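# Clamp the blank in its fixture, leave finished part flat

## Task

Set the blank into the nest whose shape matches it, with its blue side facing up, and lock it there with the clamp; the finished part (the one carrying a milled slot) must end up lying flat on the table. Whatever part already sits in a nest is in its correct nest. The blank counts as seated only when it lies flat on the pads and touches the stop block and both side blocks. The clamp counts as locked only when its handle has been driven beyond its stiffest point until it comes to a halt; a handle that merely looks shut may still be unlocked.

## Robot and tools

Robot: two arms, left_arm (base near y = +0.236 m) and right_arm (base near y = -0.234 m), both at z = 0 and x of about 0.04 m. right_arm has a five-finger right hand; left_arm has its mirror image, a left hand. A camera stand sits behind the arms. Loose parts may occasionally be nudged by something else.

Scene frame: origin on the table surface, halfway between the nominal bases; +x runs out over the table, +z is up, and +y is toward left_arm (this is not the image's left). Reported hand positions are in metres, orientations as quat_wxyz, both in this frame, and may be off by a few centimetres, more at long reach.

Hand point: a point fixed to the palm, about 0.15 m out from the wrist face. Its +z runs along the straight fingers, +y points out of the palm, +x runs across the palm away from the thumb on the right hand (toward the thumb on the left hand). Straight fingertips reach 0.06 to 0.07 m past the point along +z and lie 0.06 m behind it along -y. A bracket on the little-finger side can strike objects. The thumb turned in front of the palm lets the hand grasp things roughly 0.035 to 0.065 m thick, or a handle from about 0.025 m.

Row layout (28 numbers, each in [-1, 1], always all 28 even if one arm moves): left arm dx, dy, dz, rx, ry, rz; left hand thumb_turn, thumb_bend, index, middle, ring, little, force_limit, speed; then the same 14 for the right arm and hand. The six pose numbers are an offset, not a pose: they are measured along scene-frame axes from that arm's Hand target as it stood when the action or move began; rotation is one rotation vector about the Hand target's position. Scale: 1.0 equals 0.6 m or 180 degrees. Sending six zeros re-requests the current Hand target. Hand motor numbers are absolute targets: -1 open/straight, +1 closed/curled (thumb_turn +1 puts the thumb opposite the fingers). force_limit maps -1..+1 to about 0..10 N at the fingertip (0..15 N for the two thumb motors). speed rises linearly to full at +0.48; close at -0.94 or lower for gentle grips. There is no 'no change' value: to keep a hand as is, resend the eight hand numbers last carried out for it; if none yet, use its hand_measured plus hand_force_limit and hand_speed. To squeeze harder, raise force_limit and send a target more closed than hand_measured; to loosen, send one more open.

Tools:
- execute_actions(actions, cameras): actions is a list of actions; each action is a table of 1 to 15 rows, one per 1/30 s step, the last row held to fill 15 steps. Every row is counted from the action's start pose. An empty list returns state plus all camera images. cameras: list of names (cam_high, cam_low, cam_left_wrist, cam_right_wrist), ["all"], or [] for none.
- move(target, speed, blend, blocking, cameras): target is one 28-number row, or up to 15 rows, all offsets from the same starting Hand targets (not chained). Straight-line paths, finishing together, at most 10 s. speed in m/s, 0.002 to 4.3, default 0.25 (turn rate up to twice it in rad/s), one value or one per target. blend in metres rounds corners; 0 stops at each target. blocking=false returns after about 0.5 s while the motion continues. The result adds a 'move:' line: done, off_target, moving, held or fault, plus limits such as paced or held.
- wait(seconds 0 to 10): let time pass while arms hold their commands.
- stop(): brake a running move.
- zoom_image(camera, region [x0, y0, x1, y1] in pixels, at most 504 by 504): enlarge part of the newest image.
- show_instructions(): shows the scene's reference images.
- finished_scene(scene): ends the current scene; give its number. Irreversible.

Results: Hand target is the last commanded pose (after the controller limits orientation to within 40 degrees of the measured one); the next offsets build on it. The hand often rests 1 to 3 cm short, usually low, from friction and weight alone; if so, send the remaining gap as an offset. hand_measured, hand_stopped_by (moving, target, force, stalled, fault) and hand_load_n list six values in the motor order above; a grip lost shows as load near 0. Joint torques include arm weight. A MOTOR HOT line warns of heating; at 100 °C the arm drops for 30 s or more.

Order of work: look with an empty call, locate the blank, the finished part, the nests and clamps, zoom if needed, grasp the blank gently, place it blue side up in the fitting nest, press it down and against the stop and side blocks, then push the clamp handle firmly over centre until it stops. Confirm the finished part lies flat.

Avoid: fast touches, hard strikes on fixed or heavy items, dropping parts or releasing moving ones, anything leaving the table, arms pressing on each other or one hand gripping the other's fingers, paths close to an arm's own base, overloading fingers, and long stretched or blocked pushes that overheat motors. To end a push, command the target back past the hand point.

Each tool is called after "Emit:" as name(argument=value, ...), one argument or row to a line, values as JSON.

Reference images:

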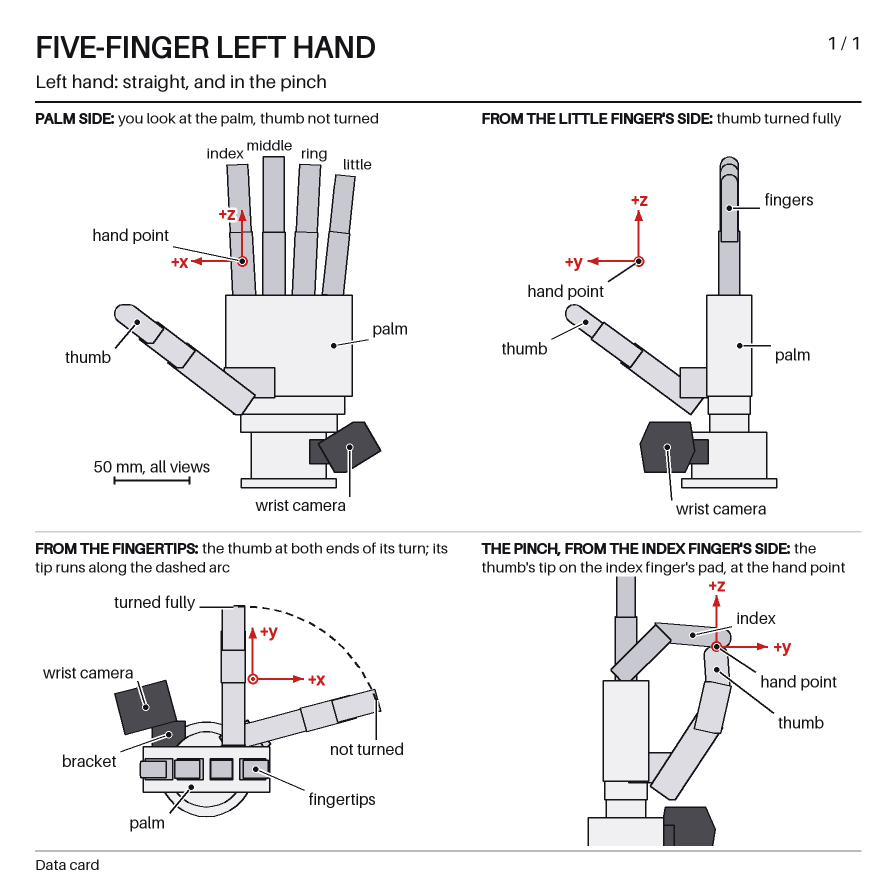

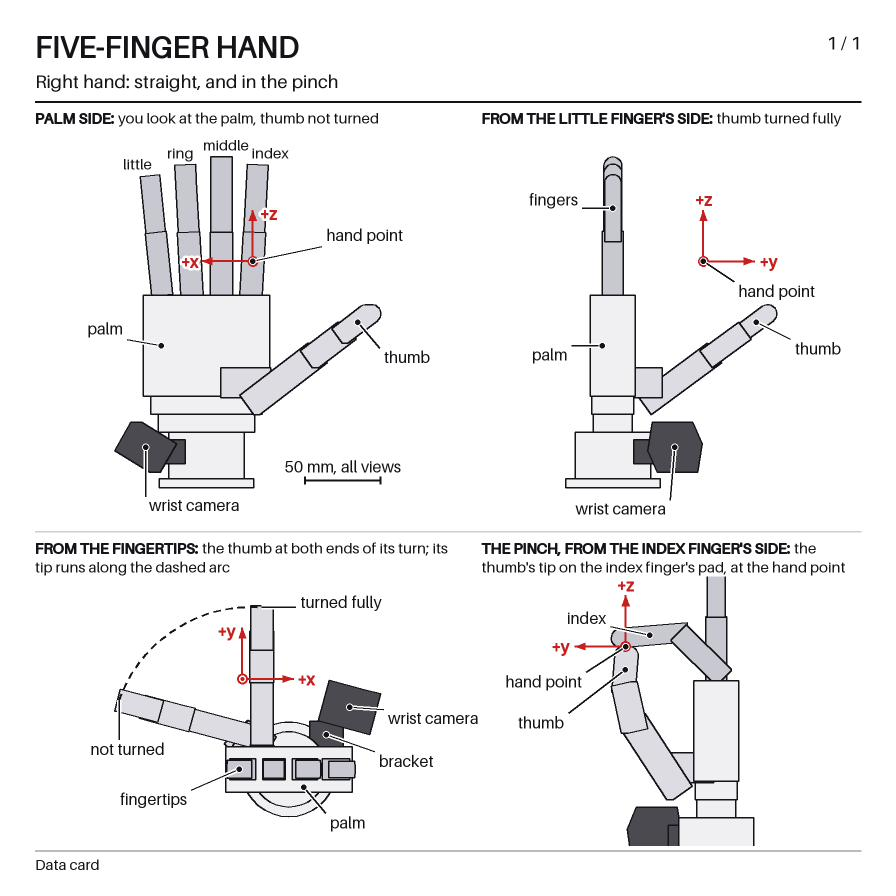

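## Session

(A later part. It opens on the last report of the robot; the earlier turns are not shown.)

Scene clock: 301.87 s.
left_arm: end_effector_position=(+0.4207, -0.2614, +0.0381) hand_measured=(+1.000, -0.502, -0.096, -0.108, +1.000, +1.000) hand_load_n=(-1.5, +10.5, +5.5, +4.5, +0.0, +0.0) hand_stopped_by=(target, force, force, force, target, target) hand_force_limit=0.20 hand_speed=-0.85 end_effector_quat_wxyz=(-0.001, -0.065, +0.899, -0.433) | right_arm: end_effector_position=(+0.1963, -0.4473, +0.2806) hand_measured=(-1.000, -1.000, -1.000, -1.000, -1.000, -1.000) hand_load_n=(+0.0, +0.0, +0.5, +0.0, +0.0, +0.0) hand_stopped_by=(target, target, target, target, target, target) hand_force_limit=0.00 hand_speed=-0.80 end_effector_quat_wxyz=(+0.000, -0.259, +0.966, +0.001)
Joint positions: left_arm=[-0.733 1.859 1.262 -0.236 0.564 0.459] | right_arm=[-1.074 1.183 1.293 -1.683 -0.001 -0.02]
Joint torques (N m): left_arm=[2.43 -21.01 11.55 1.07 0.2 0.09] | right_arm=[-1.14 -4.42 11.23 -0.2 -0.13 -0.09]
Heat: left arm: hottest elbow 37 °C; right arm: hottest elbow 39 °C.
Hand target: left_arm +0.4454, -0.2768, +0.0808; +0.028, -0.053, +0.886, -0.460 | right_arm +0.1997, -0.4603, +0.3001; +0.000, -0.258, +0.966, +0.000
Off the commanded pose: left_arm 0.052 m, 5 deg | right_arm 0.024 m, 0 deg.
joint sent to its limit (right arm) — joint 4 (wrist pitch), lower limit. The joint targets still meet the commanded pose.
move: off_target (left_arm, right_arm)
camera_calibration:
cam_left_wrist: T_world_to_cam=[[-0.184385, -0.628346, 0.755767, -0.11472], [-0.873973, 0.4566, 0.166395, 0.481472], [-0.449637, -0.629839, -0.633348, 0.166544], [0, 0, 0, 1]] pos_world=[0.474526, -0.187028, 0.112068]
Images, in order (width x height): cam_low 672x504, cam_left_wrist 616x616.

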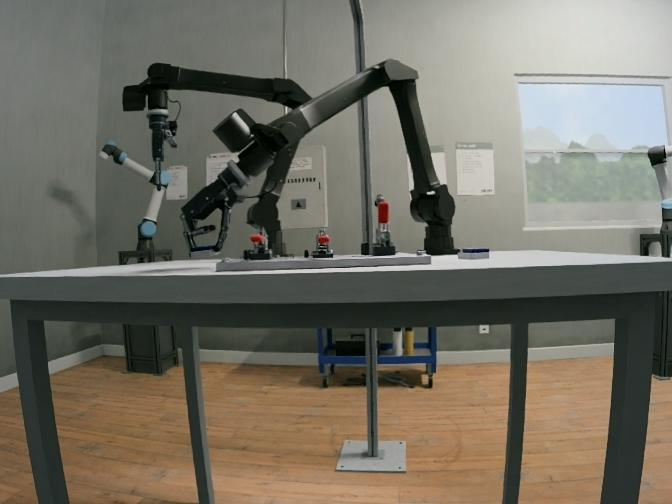

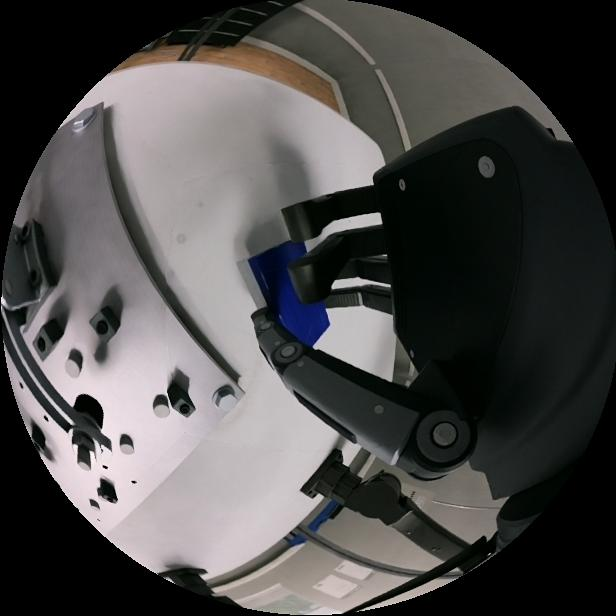

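Emit:
move(
  target=[
    [0.0,0.0,0.28,0,0,0,1,-0.2,-0.05,-0.05,1,1,0.2,-0.85,0,0,0,0,0,0,-1,-1,-1,-1,-1,-1,0,-0.8],
    [-0.159,0.595,0.28,0,-0.01,0.0222,1,-0.2,-0.05,-0.05,1,1,0.2,-0.85,0,0,0,0,0,0,-1,-1,-1,-1,-1,-1,0,-0.8],
  ],
  cameras=["cam_left_wrist","cam_low","cam_high"],
  speed=[0.1,0.15],
)

Emit:
zoom_image(
  camera="cam_high",
  region=[280, 270, 370, 360],
)

Emit:
zoom_image(
  camera="cam_low",
  region=[320, 110, 420, 190],
)

Scene clock: 315.73 s.
left_arm: end_effector_position=(+0.3470, +0.0783, +0.2391) hand_measured=(+1.000, -0.502, -0.096, -0.108, +1.000, +1.000) hand_load_n=(-1.5, +11.0, +5.5, +4.5, +0.0, +0.0) hand_stopped_by=(target, force, force, force, target, target) hand_force_limit=0.20 hand_speed=-0.85 end_effector_quat_wxyz=(+0.046, -0.082, +0.885, -0.456) | right_arm: end_effector_position=(+0.1963, -0.4473, +0.2806) hand_measured=(-1.000, -1.000, -1.000, -1.000, -1.000, -1.000) hand_load_n=(+0.0, +0.0, +0.0, +0.0, +0.0, +0.0) hand_stopped_by=(target, target, target, target, target, target) hand_force_limit=0.00 hand_speed=-0.80 end_effector_quat_wxyz=(+0.000, -0.259, +0.966, +0.001)
Joint positions: left_arm=[-0.085 1.098 1.022 -1.111 0.895 1.103] | right_arm=[-1.074 1.183 1.293 -1.683 -0.001 -0.02]
Joint torques (N m): left_arm=[2.49 -7.3 9.33 0.49 0.73 0.12] | right_arm=[-1.14 -4.19 11.33 -0.35 -0.06 -0.11]
Heat: left arm: hottest elbow 39 °C; right arm: hottest elbow 40 °C.
Hand target: left_arm +0.3499, +0.0801, +0.2489; +0.058, -0.077, +0.883, -0.460 | right_arm +0.1997, -0.4603, +0.3001; +0.000, -0.258, +0.966, +0.000
Off the commanded pose: left_arm 0.010 m, 2 deg | right_arm 0.024 m, 0 deg.
joint sent to its limit (right arm) — joint 4 (wrist pitch), lower limit. The joint targets still meet the commanded pose.
move: off_target (right_arm)
camera_calibration:
cam_left_wrist: T_world_to_cam=[[-0.194402, -0.605901, 0.771422, -0.0687741], [-0.914315, 0.396774, 0.0812282, 0.267644], [-0.355297, -0.689532, -0.631119, 0.446034], [0, 0, 0, 1]] pos_world=[0.389815, 0.15969, 0.312814]
Images, in order (width x height): cam_high 672x504, cam_low 672x504, cam_left_wrist 616x616.

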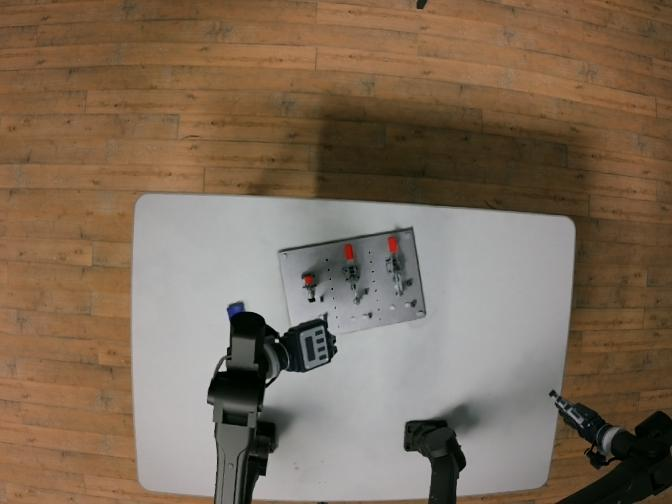

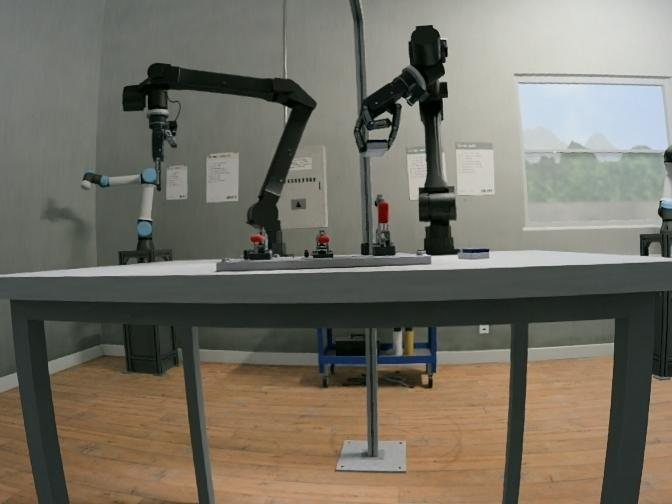

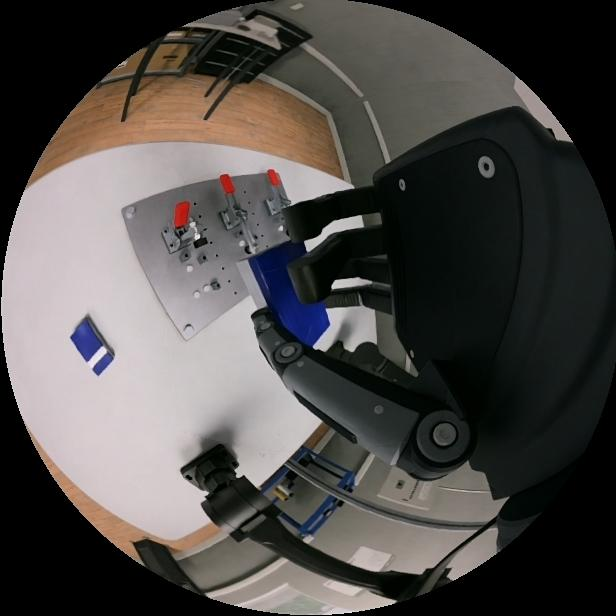

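Scaled by 5.600 from the camera's 672x504 image, which has a finer 960x720 frame.

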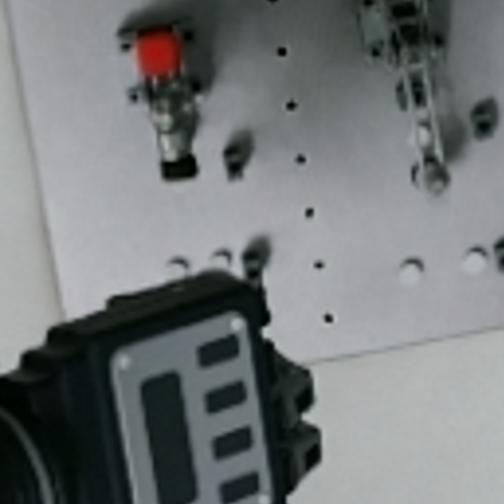

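Scaled by 5.040 from the camera's 672x504 image, which has a finer 960x720 frame.

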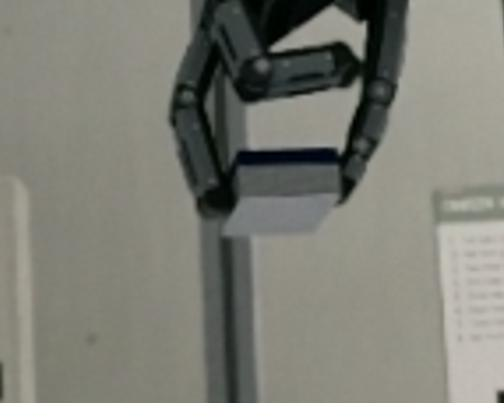

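Emit:
move(
  target=[
    [-0.007,-0.005,-0.235,0,0,0,1,-0.2,-0.05,-0.05,1,1,0.2,-0.85,0,0,0,0,0,0,-1,-1,-1,-1,-1,-1,0,-0.8],
  ],
  cameras=["cam_left_wrist","cam_low","cam_high"],
  speed=[0.12],
)

Emit:
zoom_image(
  camera="cam_high",
  region=[280, 270, 370, 360],
)

Emit:
zoom_image(
  camera="cam_low",
  region=[320, 180, 420, 270],
)

Emit:
zoom_image(
  camera="cam_left_wrist",
  region=[160, 100, 400, 340],
)

Scene clock: 319.40 s.
left_arm: end_effector_position=(+0.3409, +0.0788, +0.1055) hand_measured=(+1.000, -0.502, -0.096, -0.108, +1.000, +1.000) hand_load_n=(-1.5, +10.5, +5.5, +4.5, +0.0, +0.0) hand_stopped_by=(target, force, force, force, target, target) hand_force_limit=0.20 hand_speed=-0.85 end_effector_quat_wxyz=(+0.053, -0.078, +0.884, -0.457) | right_arm: end_effector_position=(+0.1963, -0.4473, +0.2806) hand_measured=(-1.000, -1.000, -1.000, -1.000, -1.000, -1.000) hand_load_n=(+0.0, +0.0, +0.0, +0.0, +0.0, +0.0) hand_stopped_by=(target, target, target, target, target, target) hand_force_limit=0.00 hand_speed=-0.80 end_effector_quat_wxyz=(+0.000, -0.259, +0.966, +0.001)
Joint positions: left_arm=[-0.085 1.179 0.715 -0.709 0.896 1.103] | right_arm=[-1.074 1.183 1.293 -1.683 -0.001 -0.02]
Joint torques (N m): left_arm=[1.49 -6.36 7.99 1.2 0.55 -0.01] | right_arm=[-0.56 -5.48 11.17 -0.17 -0.09 -0.12]
Heat: left arm: hottest elbow 38 °C; right arm: hottest elbow 40 °C.
Hand target: left_arm +0.3457, +0.0771, +0.1078; +0.058, -0.077, +0.883, -0.460 | right_arm +0.1997, -0.4603, +0.3001; +0.000, -0.258, +0.966, +0.000
Off the commanded pose: left_arm 0.006 m, 1 deg | right_arm 0.024 m, 0 deg.
joint sent to its limit (right arm) — joint 4 (wrist pitch), lower limit. The joint targets still meet the commanded pose.
move: off_target (right_arm)
camera_calibration:
cam_left_wrist: T_world_to_cam=[[-0.206333, -0.604501, 0.769419, 0.0375911], [-0.915169, 0.397484, 0.0668688, 0.274505], [-0.346254, -0.690352, -0.635235, 0.357324], [0, 0, 0, 1]] pos_world=[0.3827, 0.160292, 0.179706]
Images, in order (width x height): cam_high 672x504, cam_low 672x504, cam_left_wrist 616x616.

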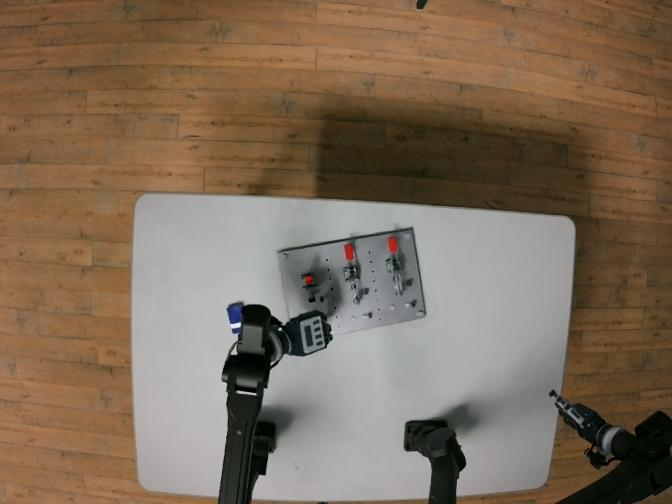

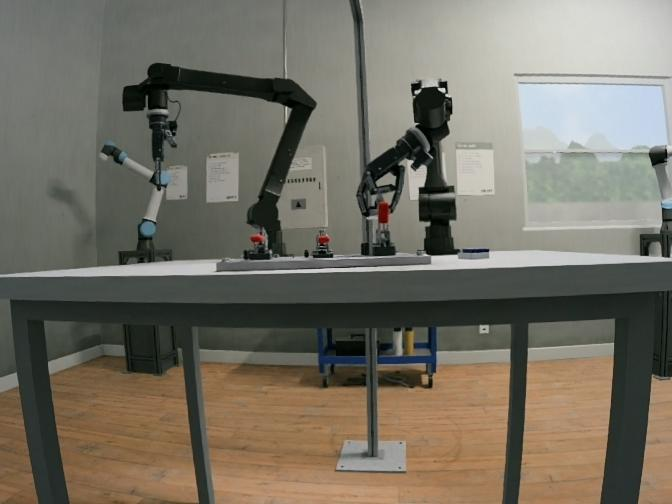

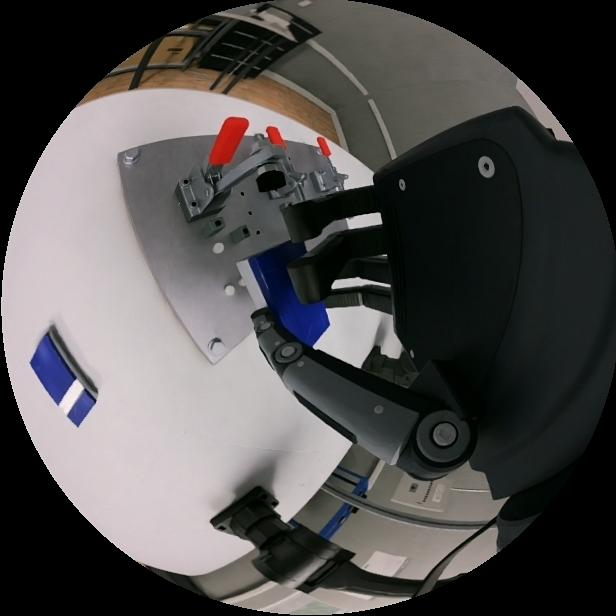

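Scaled by 5.600 from the camera's 672x504 image, which has a finer 960x720 frame.

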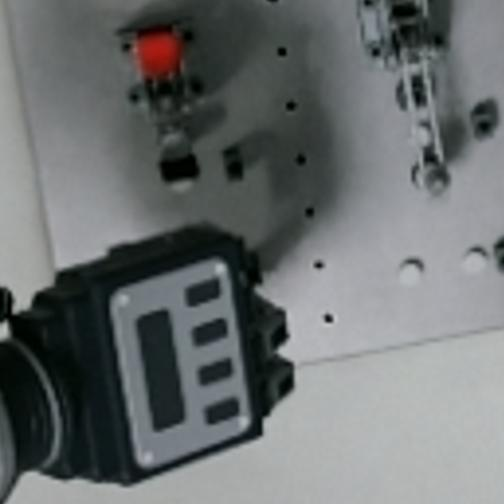

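Scaled by 5.040 from the camera's 672x504 image, which has a finer 960x720 frame.

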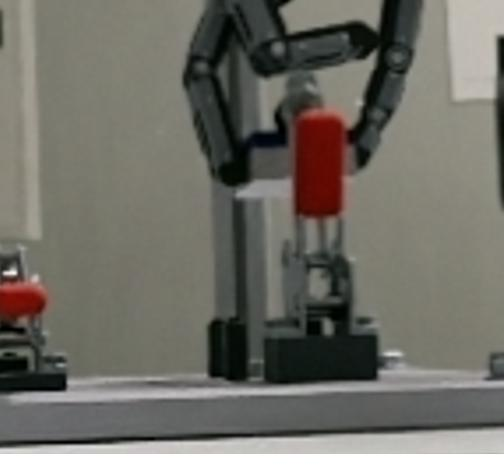

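Scaled by 2.100 from the camera's 616x616 image, which has a finer 880x880 frame.

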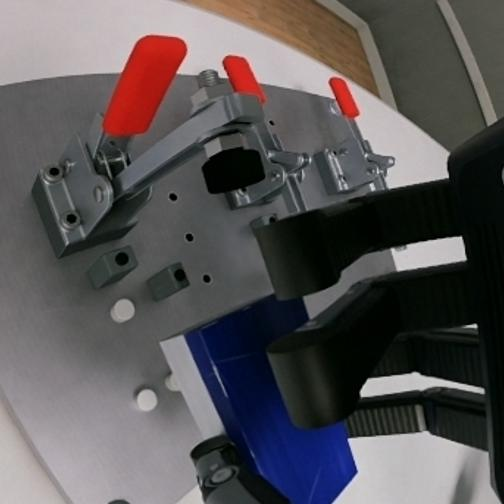

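Emit:
move(
  target=[
    [0.0033,0,-0.1,0,0,0,1,-0.2,-0.05,-0.05,1,1,0.2,-0.85,0,0,0,0,0,0,-1,-1,-1,-1,-1,-1,0,-0.8],
  ],
  cameras=["cam_left_wrist","cam_low","cam_high"],
  speed=[0.08],
)

Emit:
zoom_image(
  camera="cam_high",
  region=[280, 270, 370, 360],
)

Emit:
zoom_image(
  camera="cam_low",
  region=[320, 190, 420, 270],
)

Emit:
zoom_image(
  camera="cam_left_wrist",
  region=[160, 100, 400, 340],
)

Scene clock: 322.53 s.
left_arm: end_effector_position=(+0.3438, +0.0783, +0.0510) hand_measured=(+1.000, -0.502, -0.096, -0.108, +1.000, +1.000) hand_load_n=(-0.5, +12.0, +4.5, +2.5, +0.0, +0.0) hand_stopped_by=(target, force, force, force, target, target) hand_force_limit=0.20 hand_speed=-0.85 end_effector_quat_wxyz=(+0.054, -0.080, +0.883, -0.459) | right_arm: end_effector_position=(+0.1963, -0.4473, +0.2806) hand_measured=(-1.000, -1.000, -1.000, -1.000, -1.000, -1.000) hand_load_n=(+0.0, +0.0, +0.0, +0.0, +0.0, +0.0) hand_stopped_by=(target, target, target, target, target, target) hand_force_limit=0.00 hand_speed=-0.80 end_effector_quat_wxyz=(+0.000, -0.259, +0.966, +0.001)
Joint positions: left_arm=[-0.084 1.285 0.63 -0.512 0.898 1.097] | right_arm=[-1.074 1.183 1.293 -1.683 -0.001 -0.02]
Joint torques (N m): left_arm=[1.49 -6.24 6.8 1.63 0.45 0.07] | right_arm=[-1.26 -4.89 11.33 -0.34 -0.11 -0.14]
Heat: left arm: hottest elbow 38 °C; right arm: hottest elbow 40 °C.
Hand target: left_arm +0.3477, +0.0771, +0.0478; +0.058, -0.077, +0.883, -0.460 | right_arm +0.1997, -0.4603, +0.3001; +0.000, -0.258, +0.966, +0.000
Off the commanded pose: left_arm 0.005 m, 1 deg | right_arm 0.024 m, 0 deg.
joint sent to its limit (right arm) — joint 4 (wrist pitch), lower limit. The joint targets still meet the commanded pose.
move: off_target (right_arm)
camera_calibration:
cam_left_wrist: T_world_to_cam=[[-0.20414, -0.602085, 0.771894, 0.0786727], [-0.916797, 0.394045, 0.0648964, 0.281919], [-0.343234, -0.694422, -0.63243, 0.322448], [0, 0, 0, 1]] pos_world=[0.385198, 0.160194, 0.124903]
Images, in order (width x height): cam_high 672x504, cam_low 672x504, cam_left_wrist 616x616.

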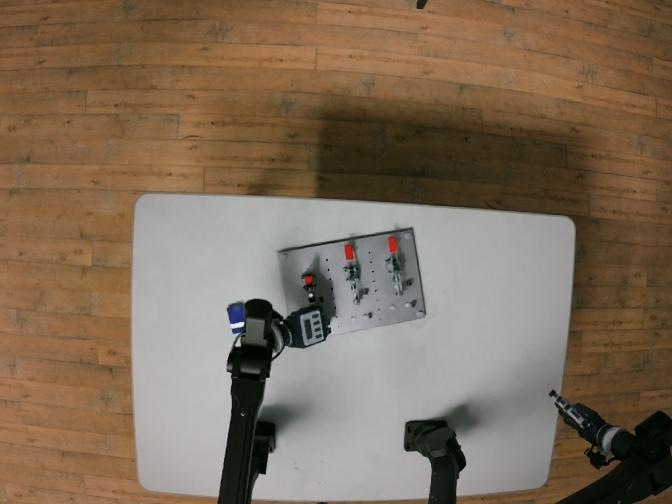

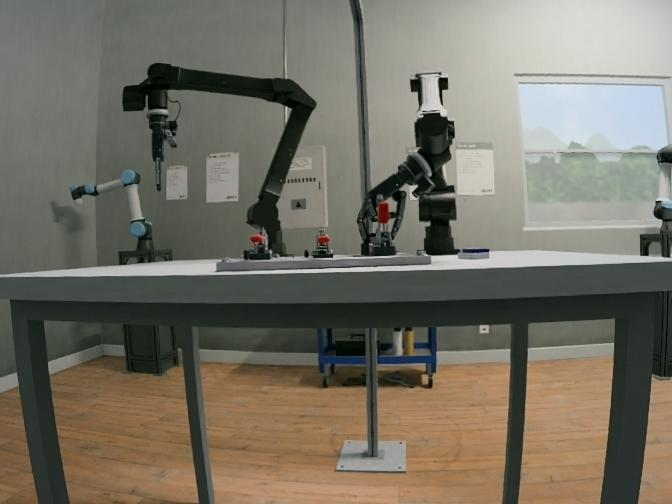

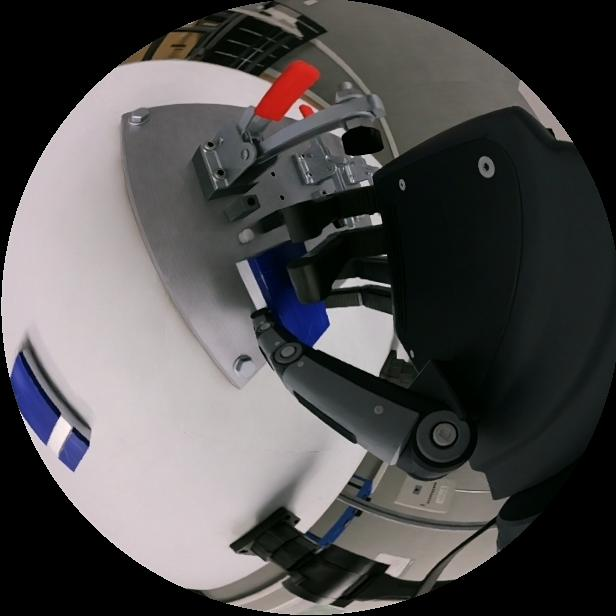

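Scaled by 5.600 from the camera's 672x504 image, which has a finer 960x720 frame.

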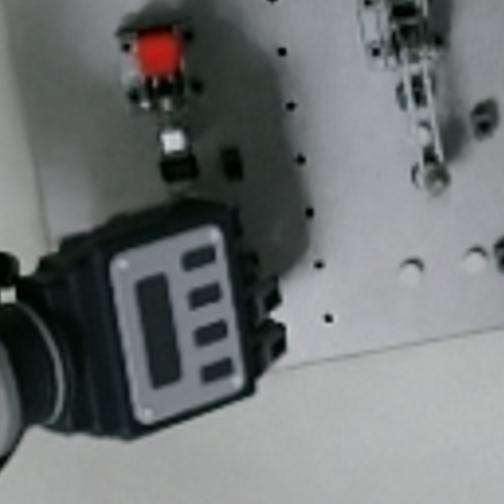

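Scaled by 5.040 from the camera's 672x504 image, which has a finer 960x720 frame.

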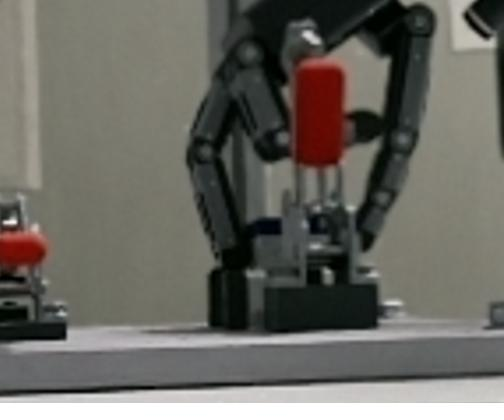

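Scaled by 2.100 from the camera's 616x616 image, which has a finer 880x880 frame.

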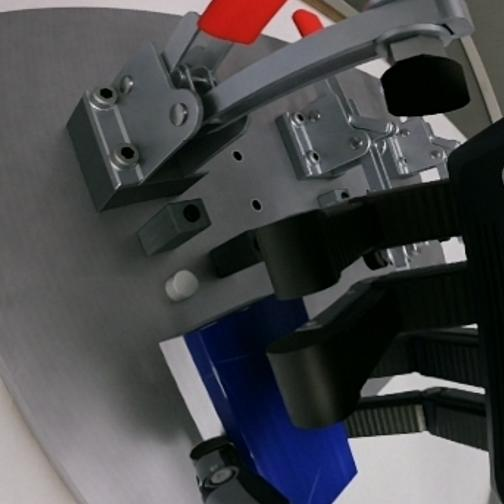

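Emit:
move(
  target=[
    [-0.0035,-0.0007,0.008,0,0,0,1,-0.2,-0.05,-0.05,1,1,0.2,-0.85,0,0,0,0,0,0,-1,-1,-1,-1,-1,-1,0,-0.8],
    [-0.0105,-0.002,0.008,0,0,0,1,-0.2,-0.05,-0.05,1,1,0.2,-0.85,0,0,0,0,0,0,-1,-1,-1,-1,-1,-1,0,-0.8],
    [-0.0105,-0.002,-0.02,0,0,0,1,-0.2,-0.05,-0.05,1,1,0.2,-0.85,0,0,0,0,0,0,-1,-1,-1,-1,-1,-1,0,-0.8],
  ],
  cameras=["cam_left_wrist","cam_low","cam_high"],
  speed=[0.04],
)

Emit:
zoom_image(
  camera="cam_low",
  region=[320, 190, 420, 270],
)

Emit:
zoom_image(
  camera="cam_left_wrist",
  region=[160, 100, 400, 340],
)

speed must be one number or one for each of the 3 targets, got a list of 1; nothing of the call was run

Scaled by 5.040 from the camera's 672x504 image, which has a finer 960x720 frame.

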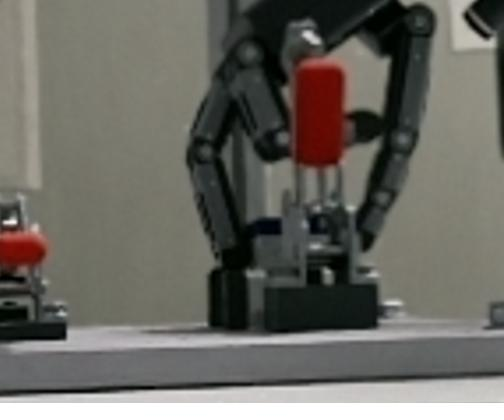

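Scaled by 2.100 from the camera's 616x616 image, which has a finer 880x880 frame.

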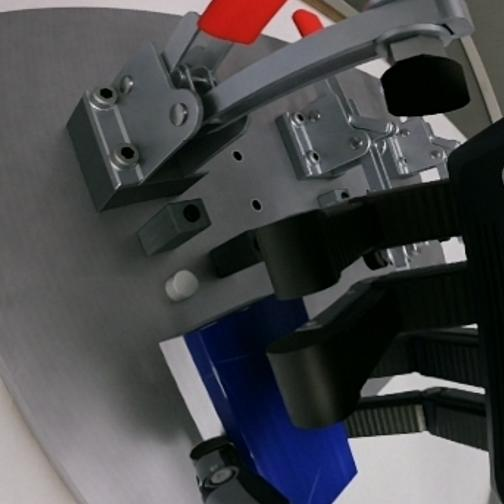

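Emit:
move(
  target=[
    [-0.0035,-0.0007,0.008,0,0,0,1,-0.2,-0.05,-0.05,1,1,0.2,-0.85,0,0,0,0,0,0,-1,-1,-1,-1,-1,-1,0,-0.8],
    [-0.0105,-0.002,0.008,0,0,0,1,-0.2,-0.05,-0.05,1,1,0.2,-0.85,0,0,0,0,0,0,-1,-1,-1,-1,-1,-1,0,-0.8],
    [-0.0105,-0.002,-0.02,0,0,0,1,-0.2,-0.05,-0.05,1,1,0.2,-0.85,0,0,0,0,0,0,-1,-1,-1,-1,-1,-1,0,-0.8],
  ],
  cameras=["cam_left_wrist","cam_low","cam_high"],
  speed=0.04,
)

Emit:
zoom_image(
  camera="cam_low",
  region=[320, 190, 420, 270],
)

Emit:
zoom_image(
  camera="cam_left_wrist",
  region=[160, 100, 400, 340],
)

Scene clock: 330.87 s.
left_arm: end_effector_position=(+0.3429, +0.0779, +0.0491) hand_measured=(+1.000, -0.502, -0.096, -0.108, +1.000, +1.000) hand_load_n=(+0.5, +14.0, +3.0, +0.0, +0.0, +0.0) hand_stopped_by=(target, force, force, force, target, target) hand_force_limit=0.20 hand_speed=-0.85 end_effector_quat_wxyz=(+0.059, -0.086, +0.880, -0.464) | right_arm: end_effector_position=(+0.1963, -0.4473, +0.2806) hand_measured=(-1.000, -1.000, -1.000, -1.000, -1.000, -1.000) hand_load_n=(+0.0, +0.0, +0.0, -0.5, +0.0, +0.0) hand_stopped_by=(target, target, target, target, target, target) hand_force_limit=0.00 hand_speed=-0.80 end_effector_quat_wxyz=(+0.000, -0.259, +0.966, +0.001)
Joint positions: left_arm=[-0.08 1.28 0.611 -0.474 0.905 1.073] | right_arm=[-1.074 1.183 1.293 -1.683 -0.001 -0.02]
Joint torques (N m): left_arm=[0.62 -4.84 5.78 1.98 0.06 0.22] | right_arm=[-0.21 -5.42 11.12 -0.34 -0.11 -0.11]
Heat: left arm: hottest elbow 37 °C; right arm: hottest elbow 40 °C.
Hand target: left_arm +0.3413, +0.0759, +0.0358; +0.058, -0.077, +0.883, -0.460 | right_arm +0.1997, -0.4603, +0.3001; +0.000, -0.258, +0.966, +0.000
Off the commanded pose: left_arm 0.014 m, 1 deg | right_arm 0.024 m, 0 deg.
joint sent to its limit (right arm) — joint 4 (wrist pitch), lower limit. The joint targets still meet the commanded pose.
move: off_target (left_arm, right_arm)
camera_calibration:
cam_left_wrist: T_world_to_cam=[[-0.198878, -0.595247, 0.778543, 0.0770662], [-0.92285, 0.381118, 0.0556485, 0.284942], [-0.329841, -0.707411, -0.62512, 0.31682], [0, 0, 0, 1]] pos_world=[0.382786, 0.161399, 0.122195]
Images, in order (width x height): cam_high 672x504, cam_low 672x504, cam_left_wrist 616x616.

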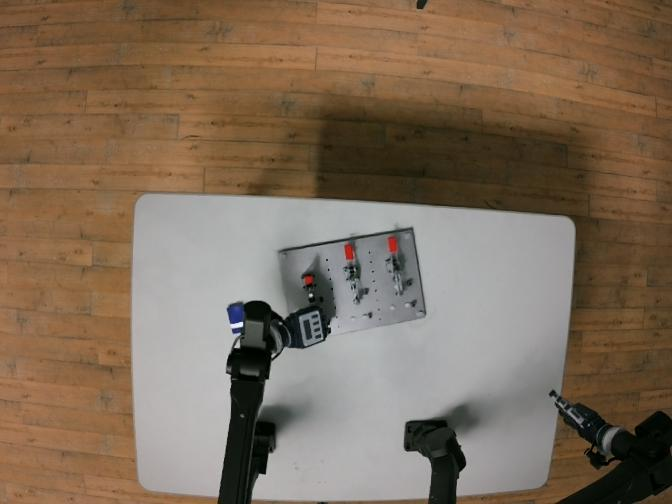

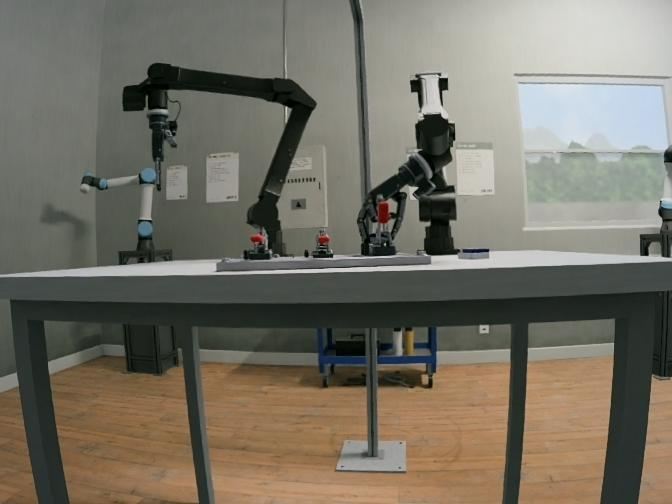

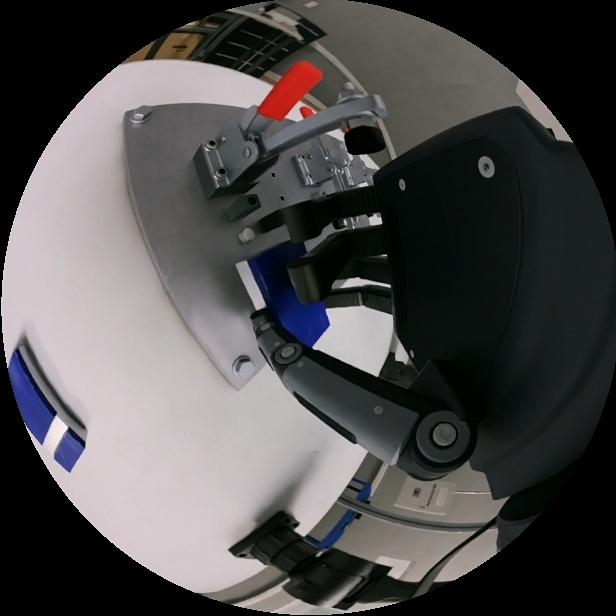

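Scaled by 5.040 from the camera's 672x504 image, which has a finer 960x720 frame.

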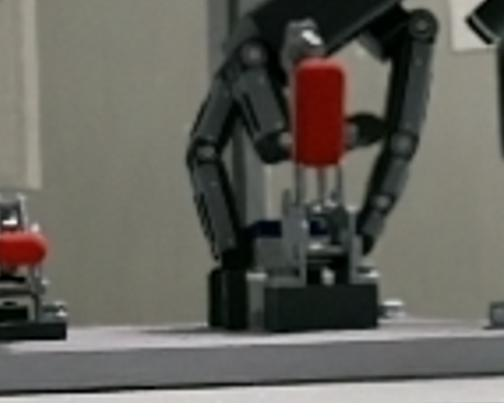

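Scaled by 2.100 from the camera's 616x616 image, which has a finer 880x880 frame.

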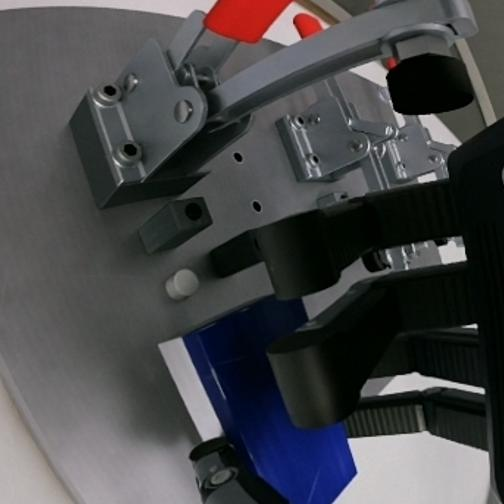

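Emit:
move(
  target=[
    [0,0,0.042,0,0,0,1,-0.2,-0.05,-0.05,1,1,0.2,-0.85,0,0,0,0,0,0,-1,-1,-1,-1,-1,-1,0,-0.8],
    [0,0,0.042,0,0,0,1,-0.2,-0.05,-0.6,1,1,0.2,-0.7,0,0,0,0,0,0,-1,-1,-1,-1,-1,-1,0,-0.8],
  ],
  cameras=["cam_left_wrist","cam_low"],
  speed=0.05,
)

Emit:
zoom_image(
  camera="cam_low",
  region=[320, 180, 420, 270],
)

Emit:
zoom_image(
  camera="cam_left_wrist",
  region=[160, 100, 400, 340],
)

Scene clock: 335.03 s.
left_arm: end_effector_position=(+0.3310, +0.0865, +0.0477) hand_measured=(+1.000, -0.502, -0.096, -0.246, +1.000, +1.000) hand_load_n=(-0.5, +5.5, +4.5, -11.0, +0.0, +0.0) hand_stopped_by=(target, force, force, moving, target, target) hand_force_limit=0.20 hand_speed=-0.70 end_effector_quat_wxyz=(+0.043, -0.103, +0.888, -0.445) | right_arm: end_effector_position=(+0.1963, -0.4473, +0.2806) hand_measured=(-1.000, -1.000, -1.000, -1.000, -1.000, -1.000) hand_load_n=(+0.0, +0.0, +0.0, +0.0, +0.0, +0.0) hand_stopped_by=(target, target, target, target, target, target) hand_force_limit=0.00 hand_speed=-0.80 end_effector_quat_wxyz=(+0.000, -0.259, +0.966, +0.001)
Joint positions: left_arm=[-0.073 1.261 0.611 -0.548 0.872 1.08] | right_arm=[-1.074 1.183 1.293 -1.683 -0.001 -0.02]
Joint torques (N m): left_arm=[-0.03 -8 8.31 1.29 1.5 0.14] | right_arm=[-0.91 -4.48 11.29 -0.38 -0.11 -0.16]
Heat: left arm: hottest elbow 37 °C; right arm: hottest elbow 40 °C.
Hand target: left_arm +0.3413, +0.0759, +0.0610; +0.058, -0.077, +0.883, -0.460 | right_arm +0.1997, -0.4603, +0.3001; +0.000, -0.258, +0.966, +0.000
Off the commanded pose: left_arm 0.020 m, 4 deg | right_arm 0.024 m, 0 deg.
joint sent to its limit (right arm) — joint 4 (wrist pitch), lower limit. The joint targets still meet the commanded pose.
move: off_target (left_arm, right_arm); target 2's new numbers were sent with left_arm's hand 0.016 m and 2 deg from that target
camera_calibration:
cam_left_wrist: T_world_to_cam=[[-0.15302, -0.626578, 0.764189, 0.0690567], [-0.924751, 0.36346, 0.112839, 0.270096], [-0.348455, -0.689418, -0.635045, 0.323104], [0, 0, 0, 1]] pos_world=[0.372926, 0.167854, 0.121936]
Images, in order (width x height): cam_low 672x504, cam_left_wrist 616x616.

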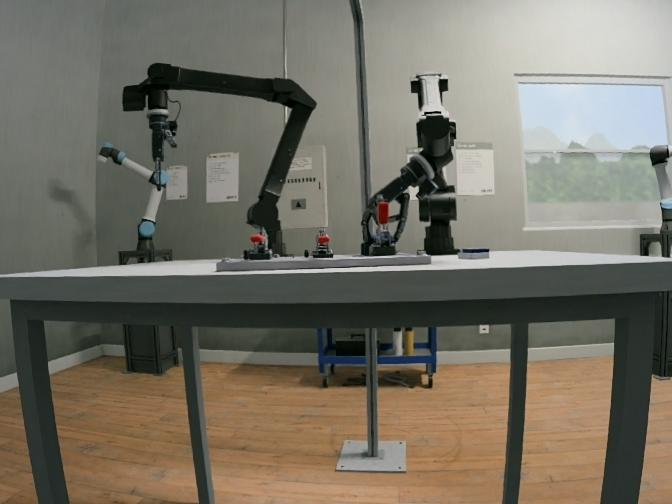

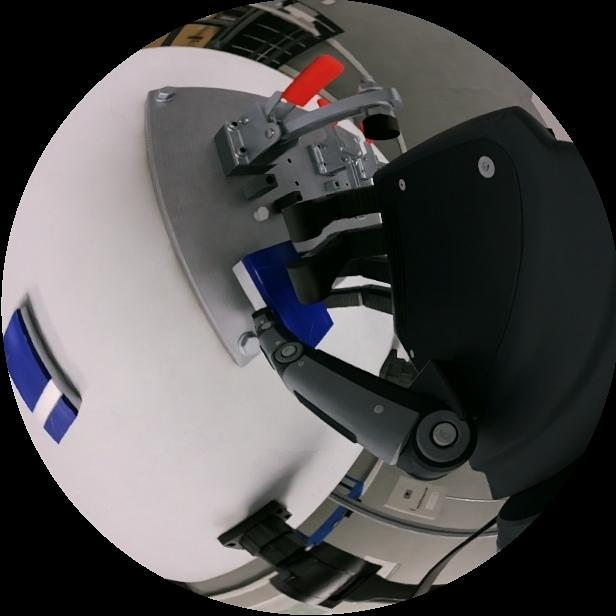

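Scaled by 5.040 from the camera's 672x504 image, which has a finer 960x720 frame.

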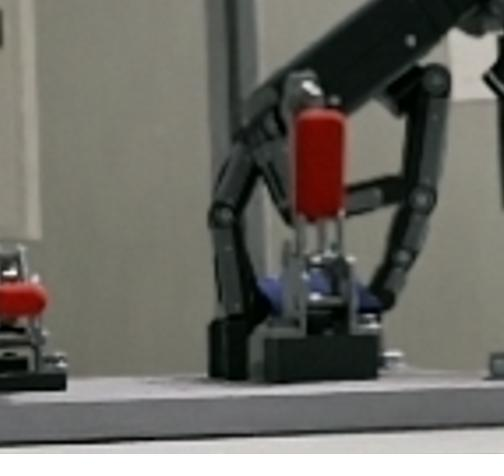

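Scaled by 2.100 from the camera's 616x616 image, which has a finer 880x880 frame.

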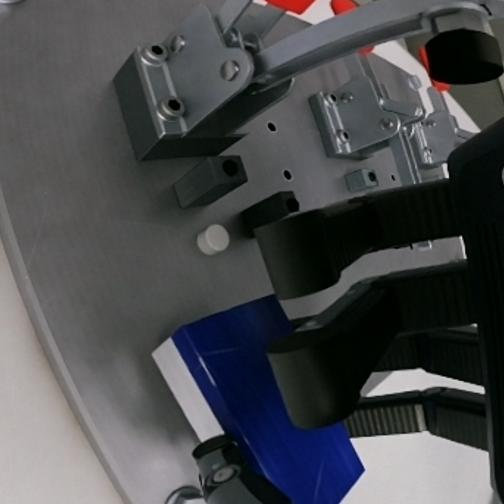

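Emit:
move(
  target=[
    [0,0,0.05,0,0,0,1,-0.2,-0.05,-0.24,1,1,0.2,-0.7,0,0,0,0,0,0,-1,-1,-1,-1,-1,-1,0,-0.8],
  ],
  cameras=["cam_left_wrist","cam_low"],
  speed=0.05,
)

Emit:
zoom_image(
  camera="cam_low",
  region=[320, 170, 420, 270],
)

Emit:
zoom_image(
  camera="cam_left_wrist",
  region=[160, 100, 400, 340],
)

Scene clock: 337.97 s.
left_arm: end_effector_position=(+0.3172, +0.0810, +0.0650) hand_measured=(+1.000, -0.502, -0.096, -0.240, +1.000, +1.000) hand_load_n=(-0.5, +5.0, +4.0, +0.0, +0.0, +0.0) hand_stopped_by=(target, force, force, target, target, target) hand_force_limit=0.20 hand_speed=-0.70 end_effector_quat_wxyz=(+0.030, -0.095, +0.887, -0.452) | right_arm: end_effector_position=(+0.1963, -0.4473, +0.2806) hand_measured=(-1.000, -1.000, -1.000, -1.000, -1.000, -1.000) hand_load_n=(+0.0, +0.0, +0.0, +0.0, +0.0, +0.0) hand_stopped_by=(target, target, target, target, target, target) hand_force_limit=0.00 hand_speed=-0.80 end_effector_quat_wxyz=(+0.000, -0.259, +0.966, +0.001)
Joint positions: left_arm=[-0.086 1.209 0.62 -0.63 0.891 1.089] | right_arm=[-1.074 1.183 1.293 -1.683 -0.001 -0.02]
Joint torques (N m): left_arm=[1.14 -8.18 11.17 0.42 0.67 0.05] | right_arm=[-0.5 -4.72 11.11 -0.29 -0.11 -0.15]
Heat: left arm: hottest elbow 37 °C; right arm: hottest elbow 40 °C.
Hand target: left_arm +0.3413, +0.0759, +0.0910; +0.058, -0.077, +0.883, -0.460 | right_arm +0.1997, -0.4603, +0.3001; +0.000, -0.258, +0.966, +0.000
Off the commanded pose: left_arm 0.036 m, 4 deg | right_arm 0.024 m, 0 deg.
joint sent to its limit (right arm) — joint 4 (wrist pitch), lower limit. The joint targets still meet the commanded pose.
move: off_target (left_arm, right_arm)
camera_calibration:
cam_left_wrist: T_world_to_cam=[[-0.156365, -0.611223, 0.775858, 0.0493728], [-0.913364, 0.388453, 0.121947, 0.251228], [-0.375921, -0.689573, -0.61901, 0.33324], [0, 0, 0, 1]] pos_world=[0.362454, 0.162381, 0.137336]
Images, in order (width x height): cam_low 672x504, cam_left_wrist 616x616.

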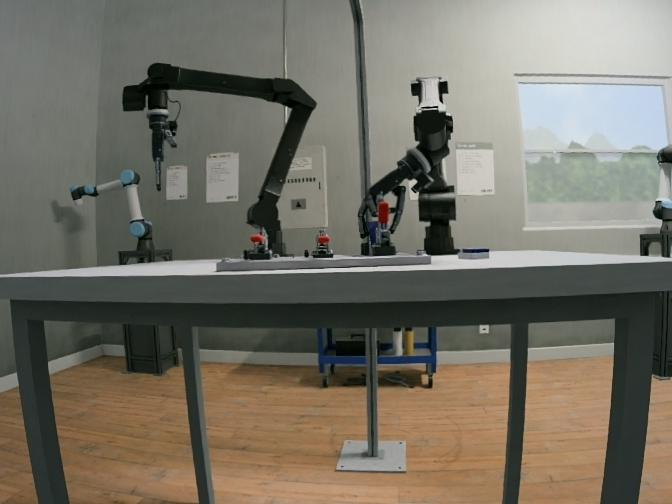

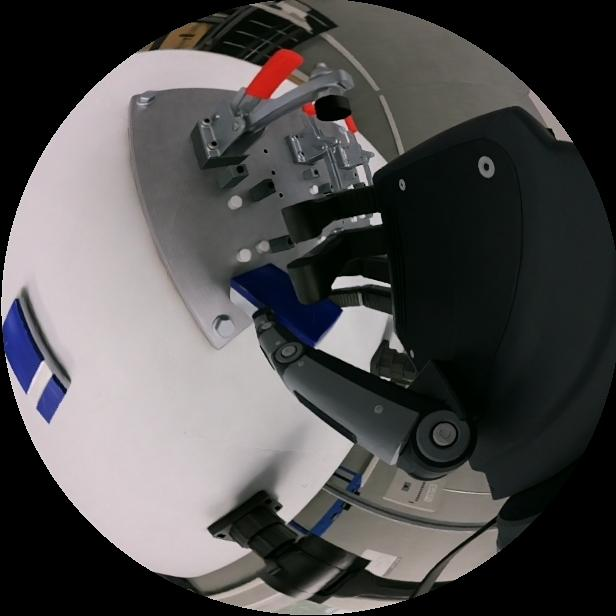

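Scaled by 5.040 from the camera's 672x504 image, which has a finer 960x720 frame.

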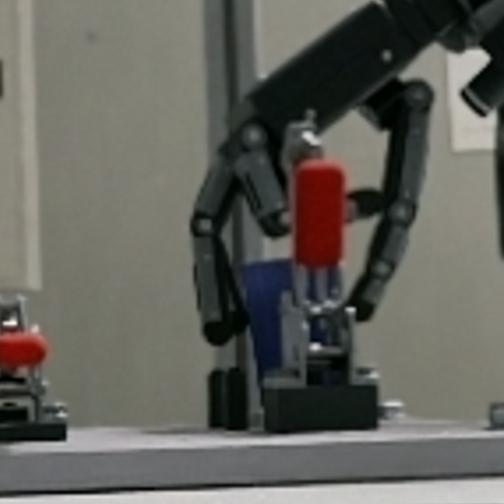

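Scaled by 2.100 from the camera's 616x616 image, which has a finer 880x880 frame.

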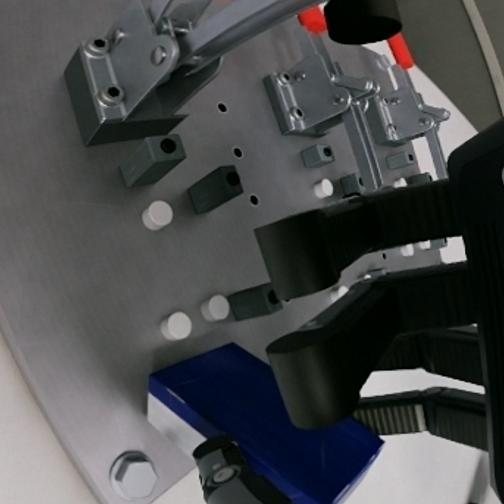

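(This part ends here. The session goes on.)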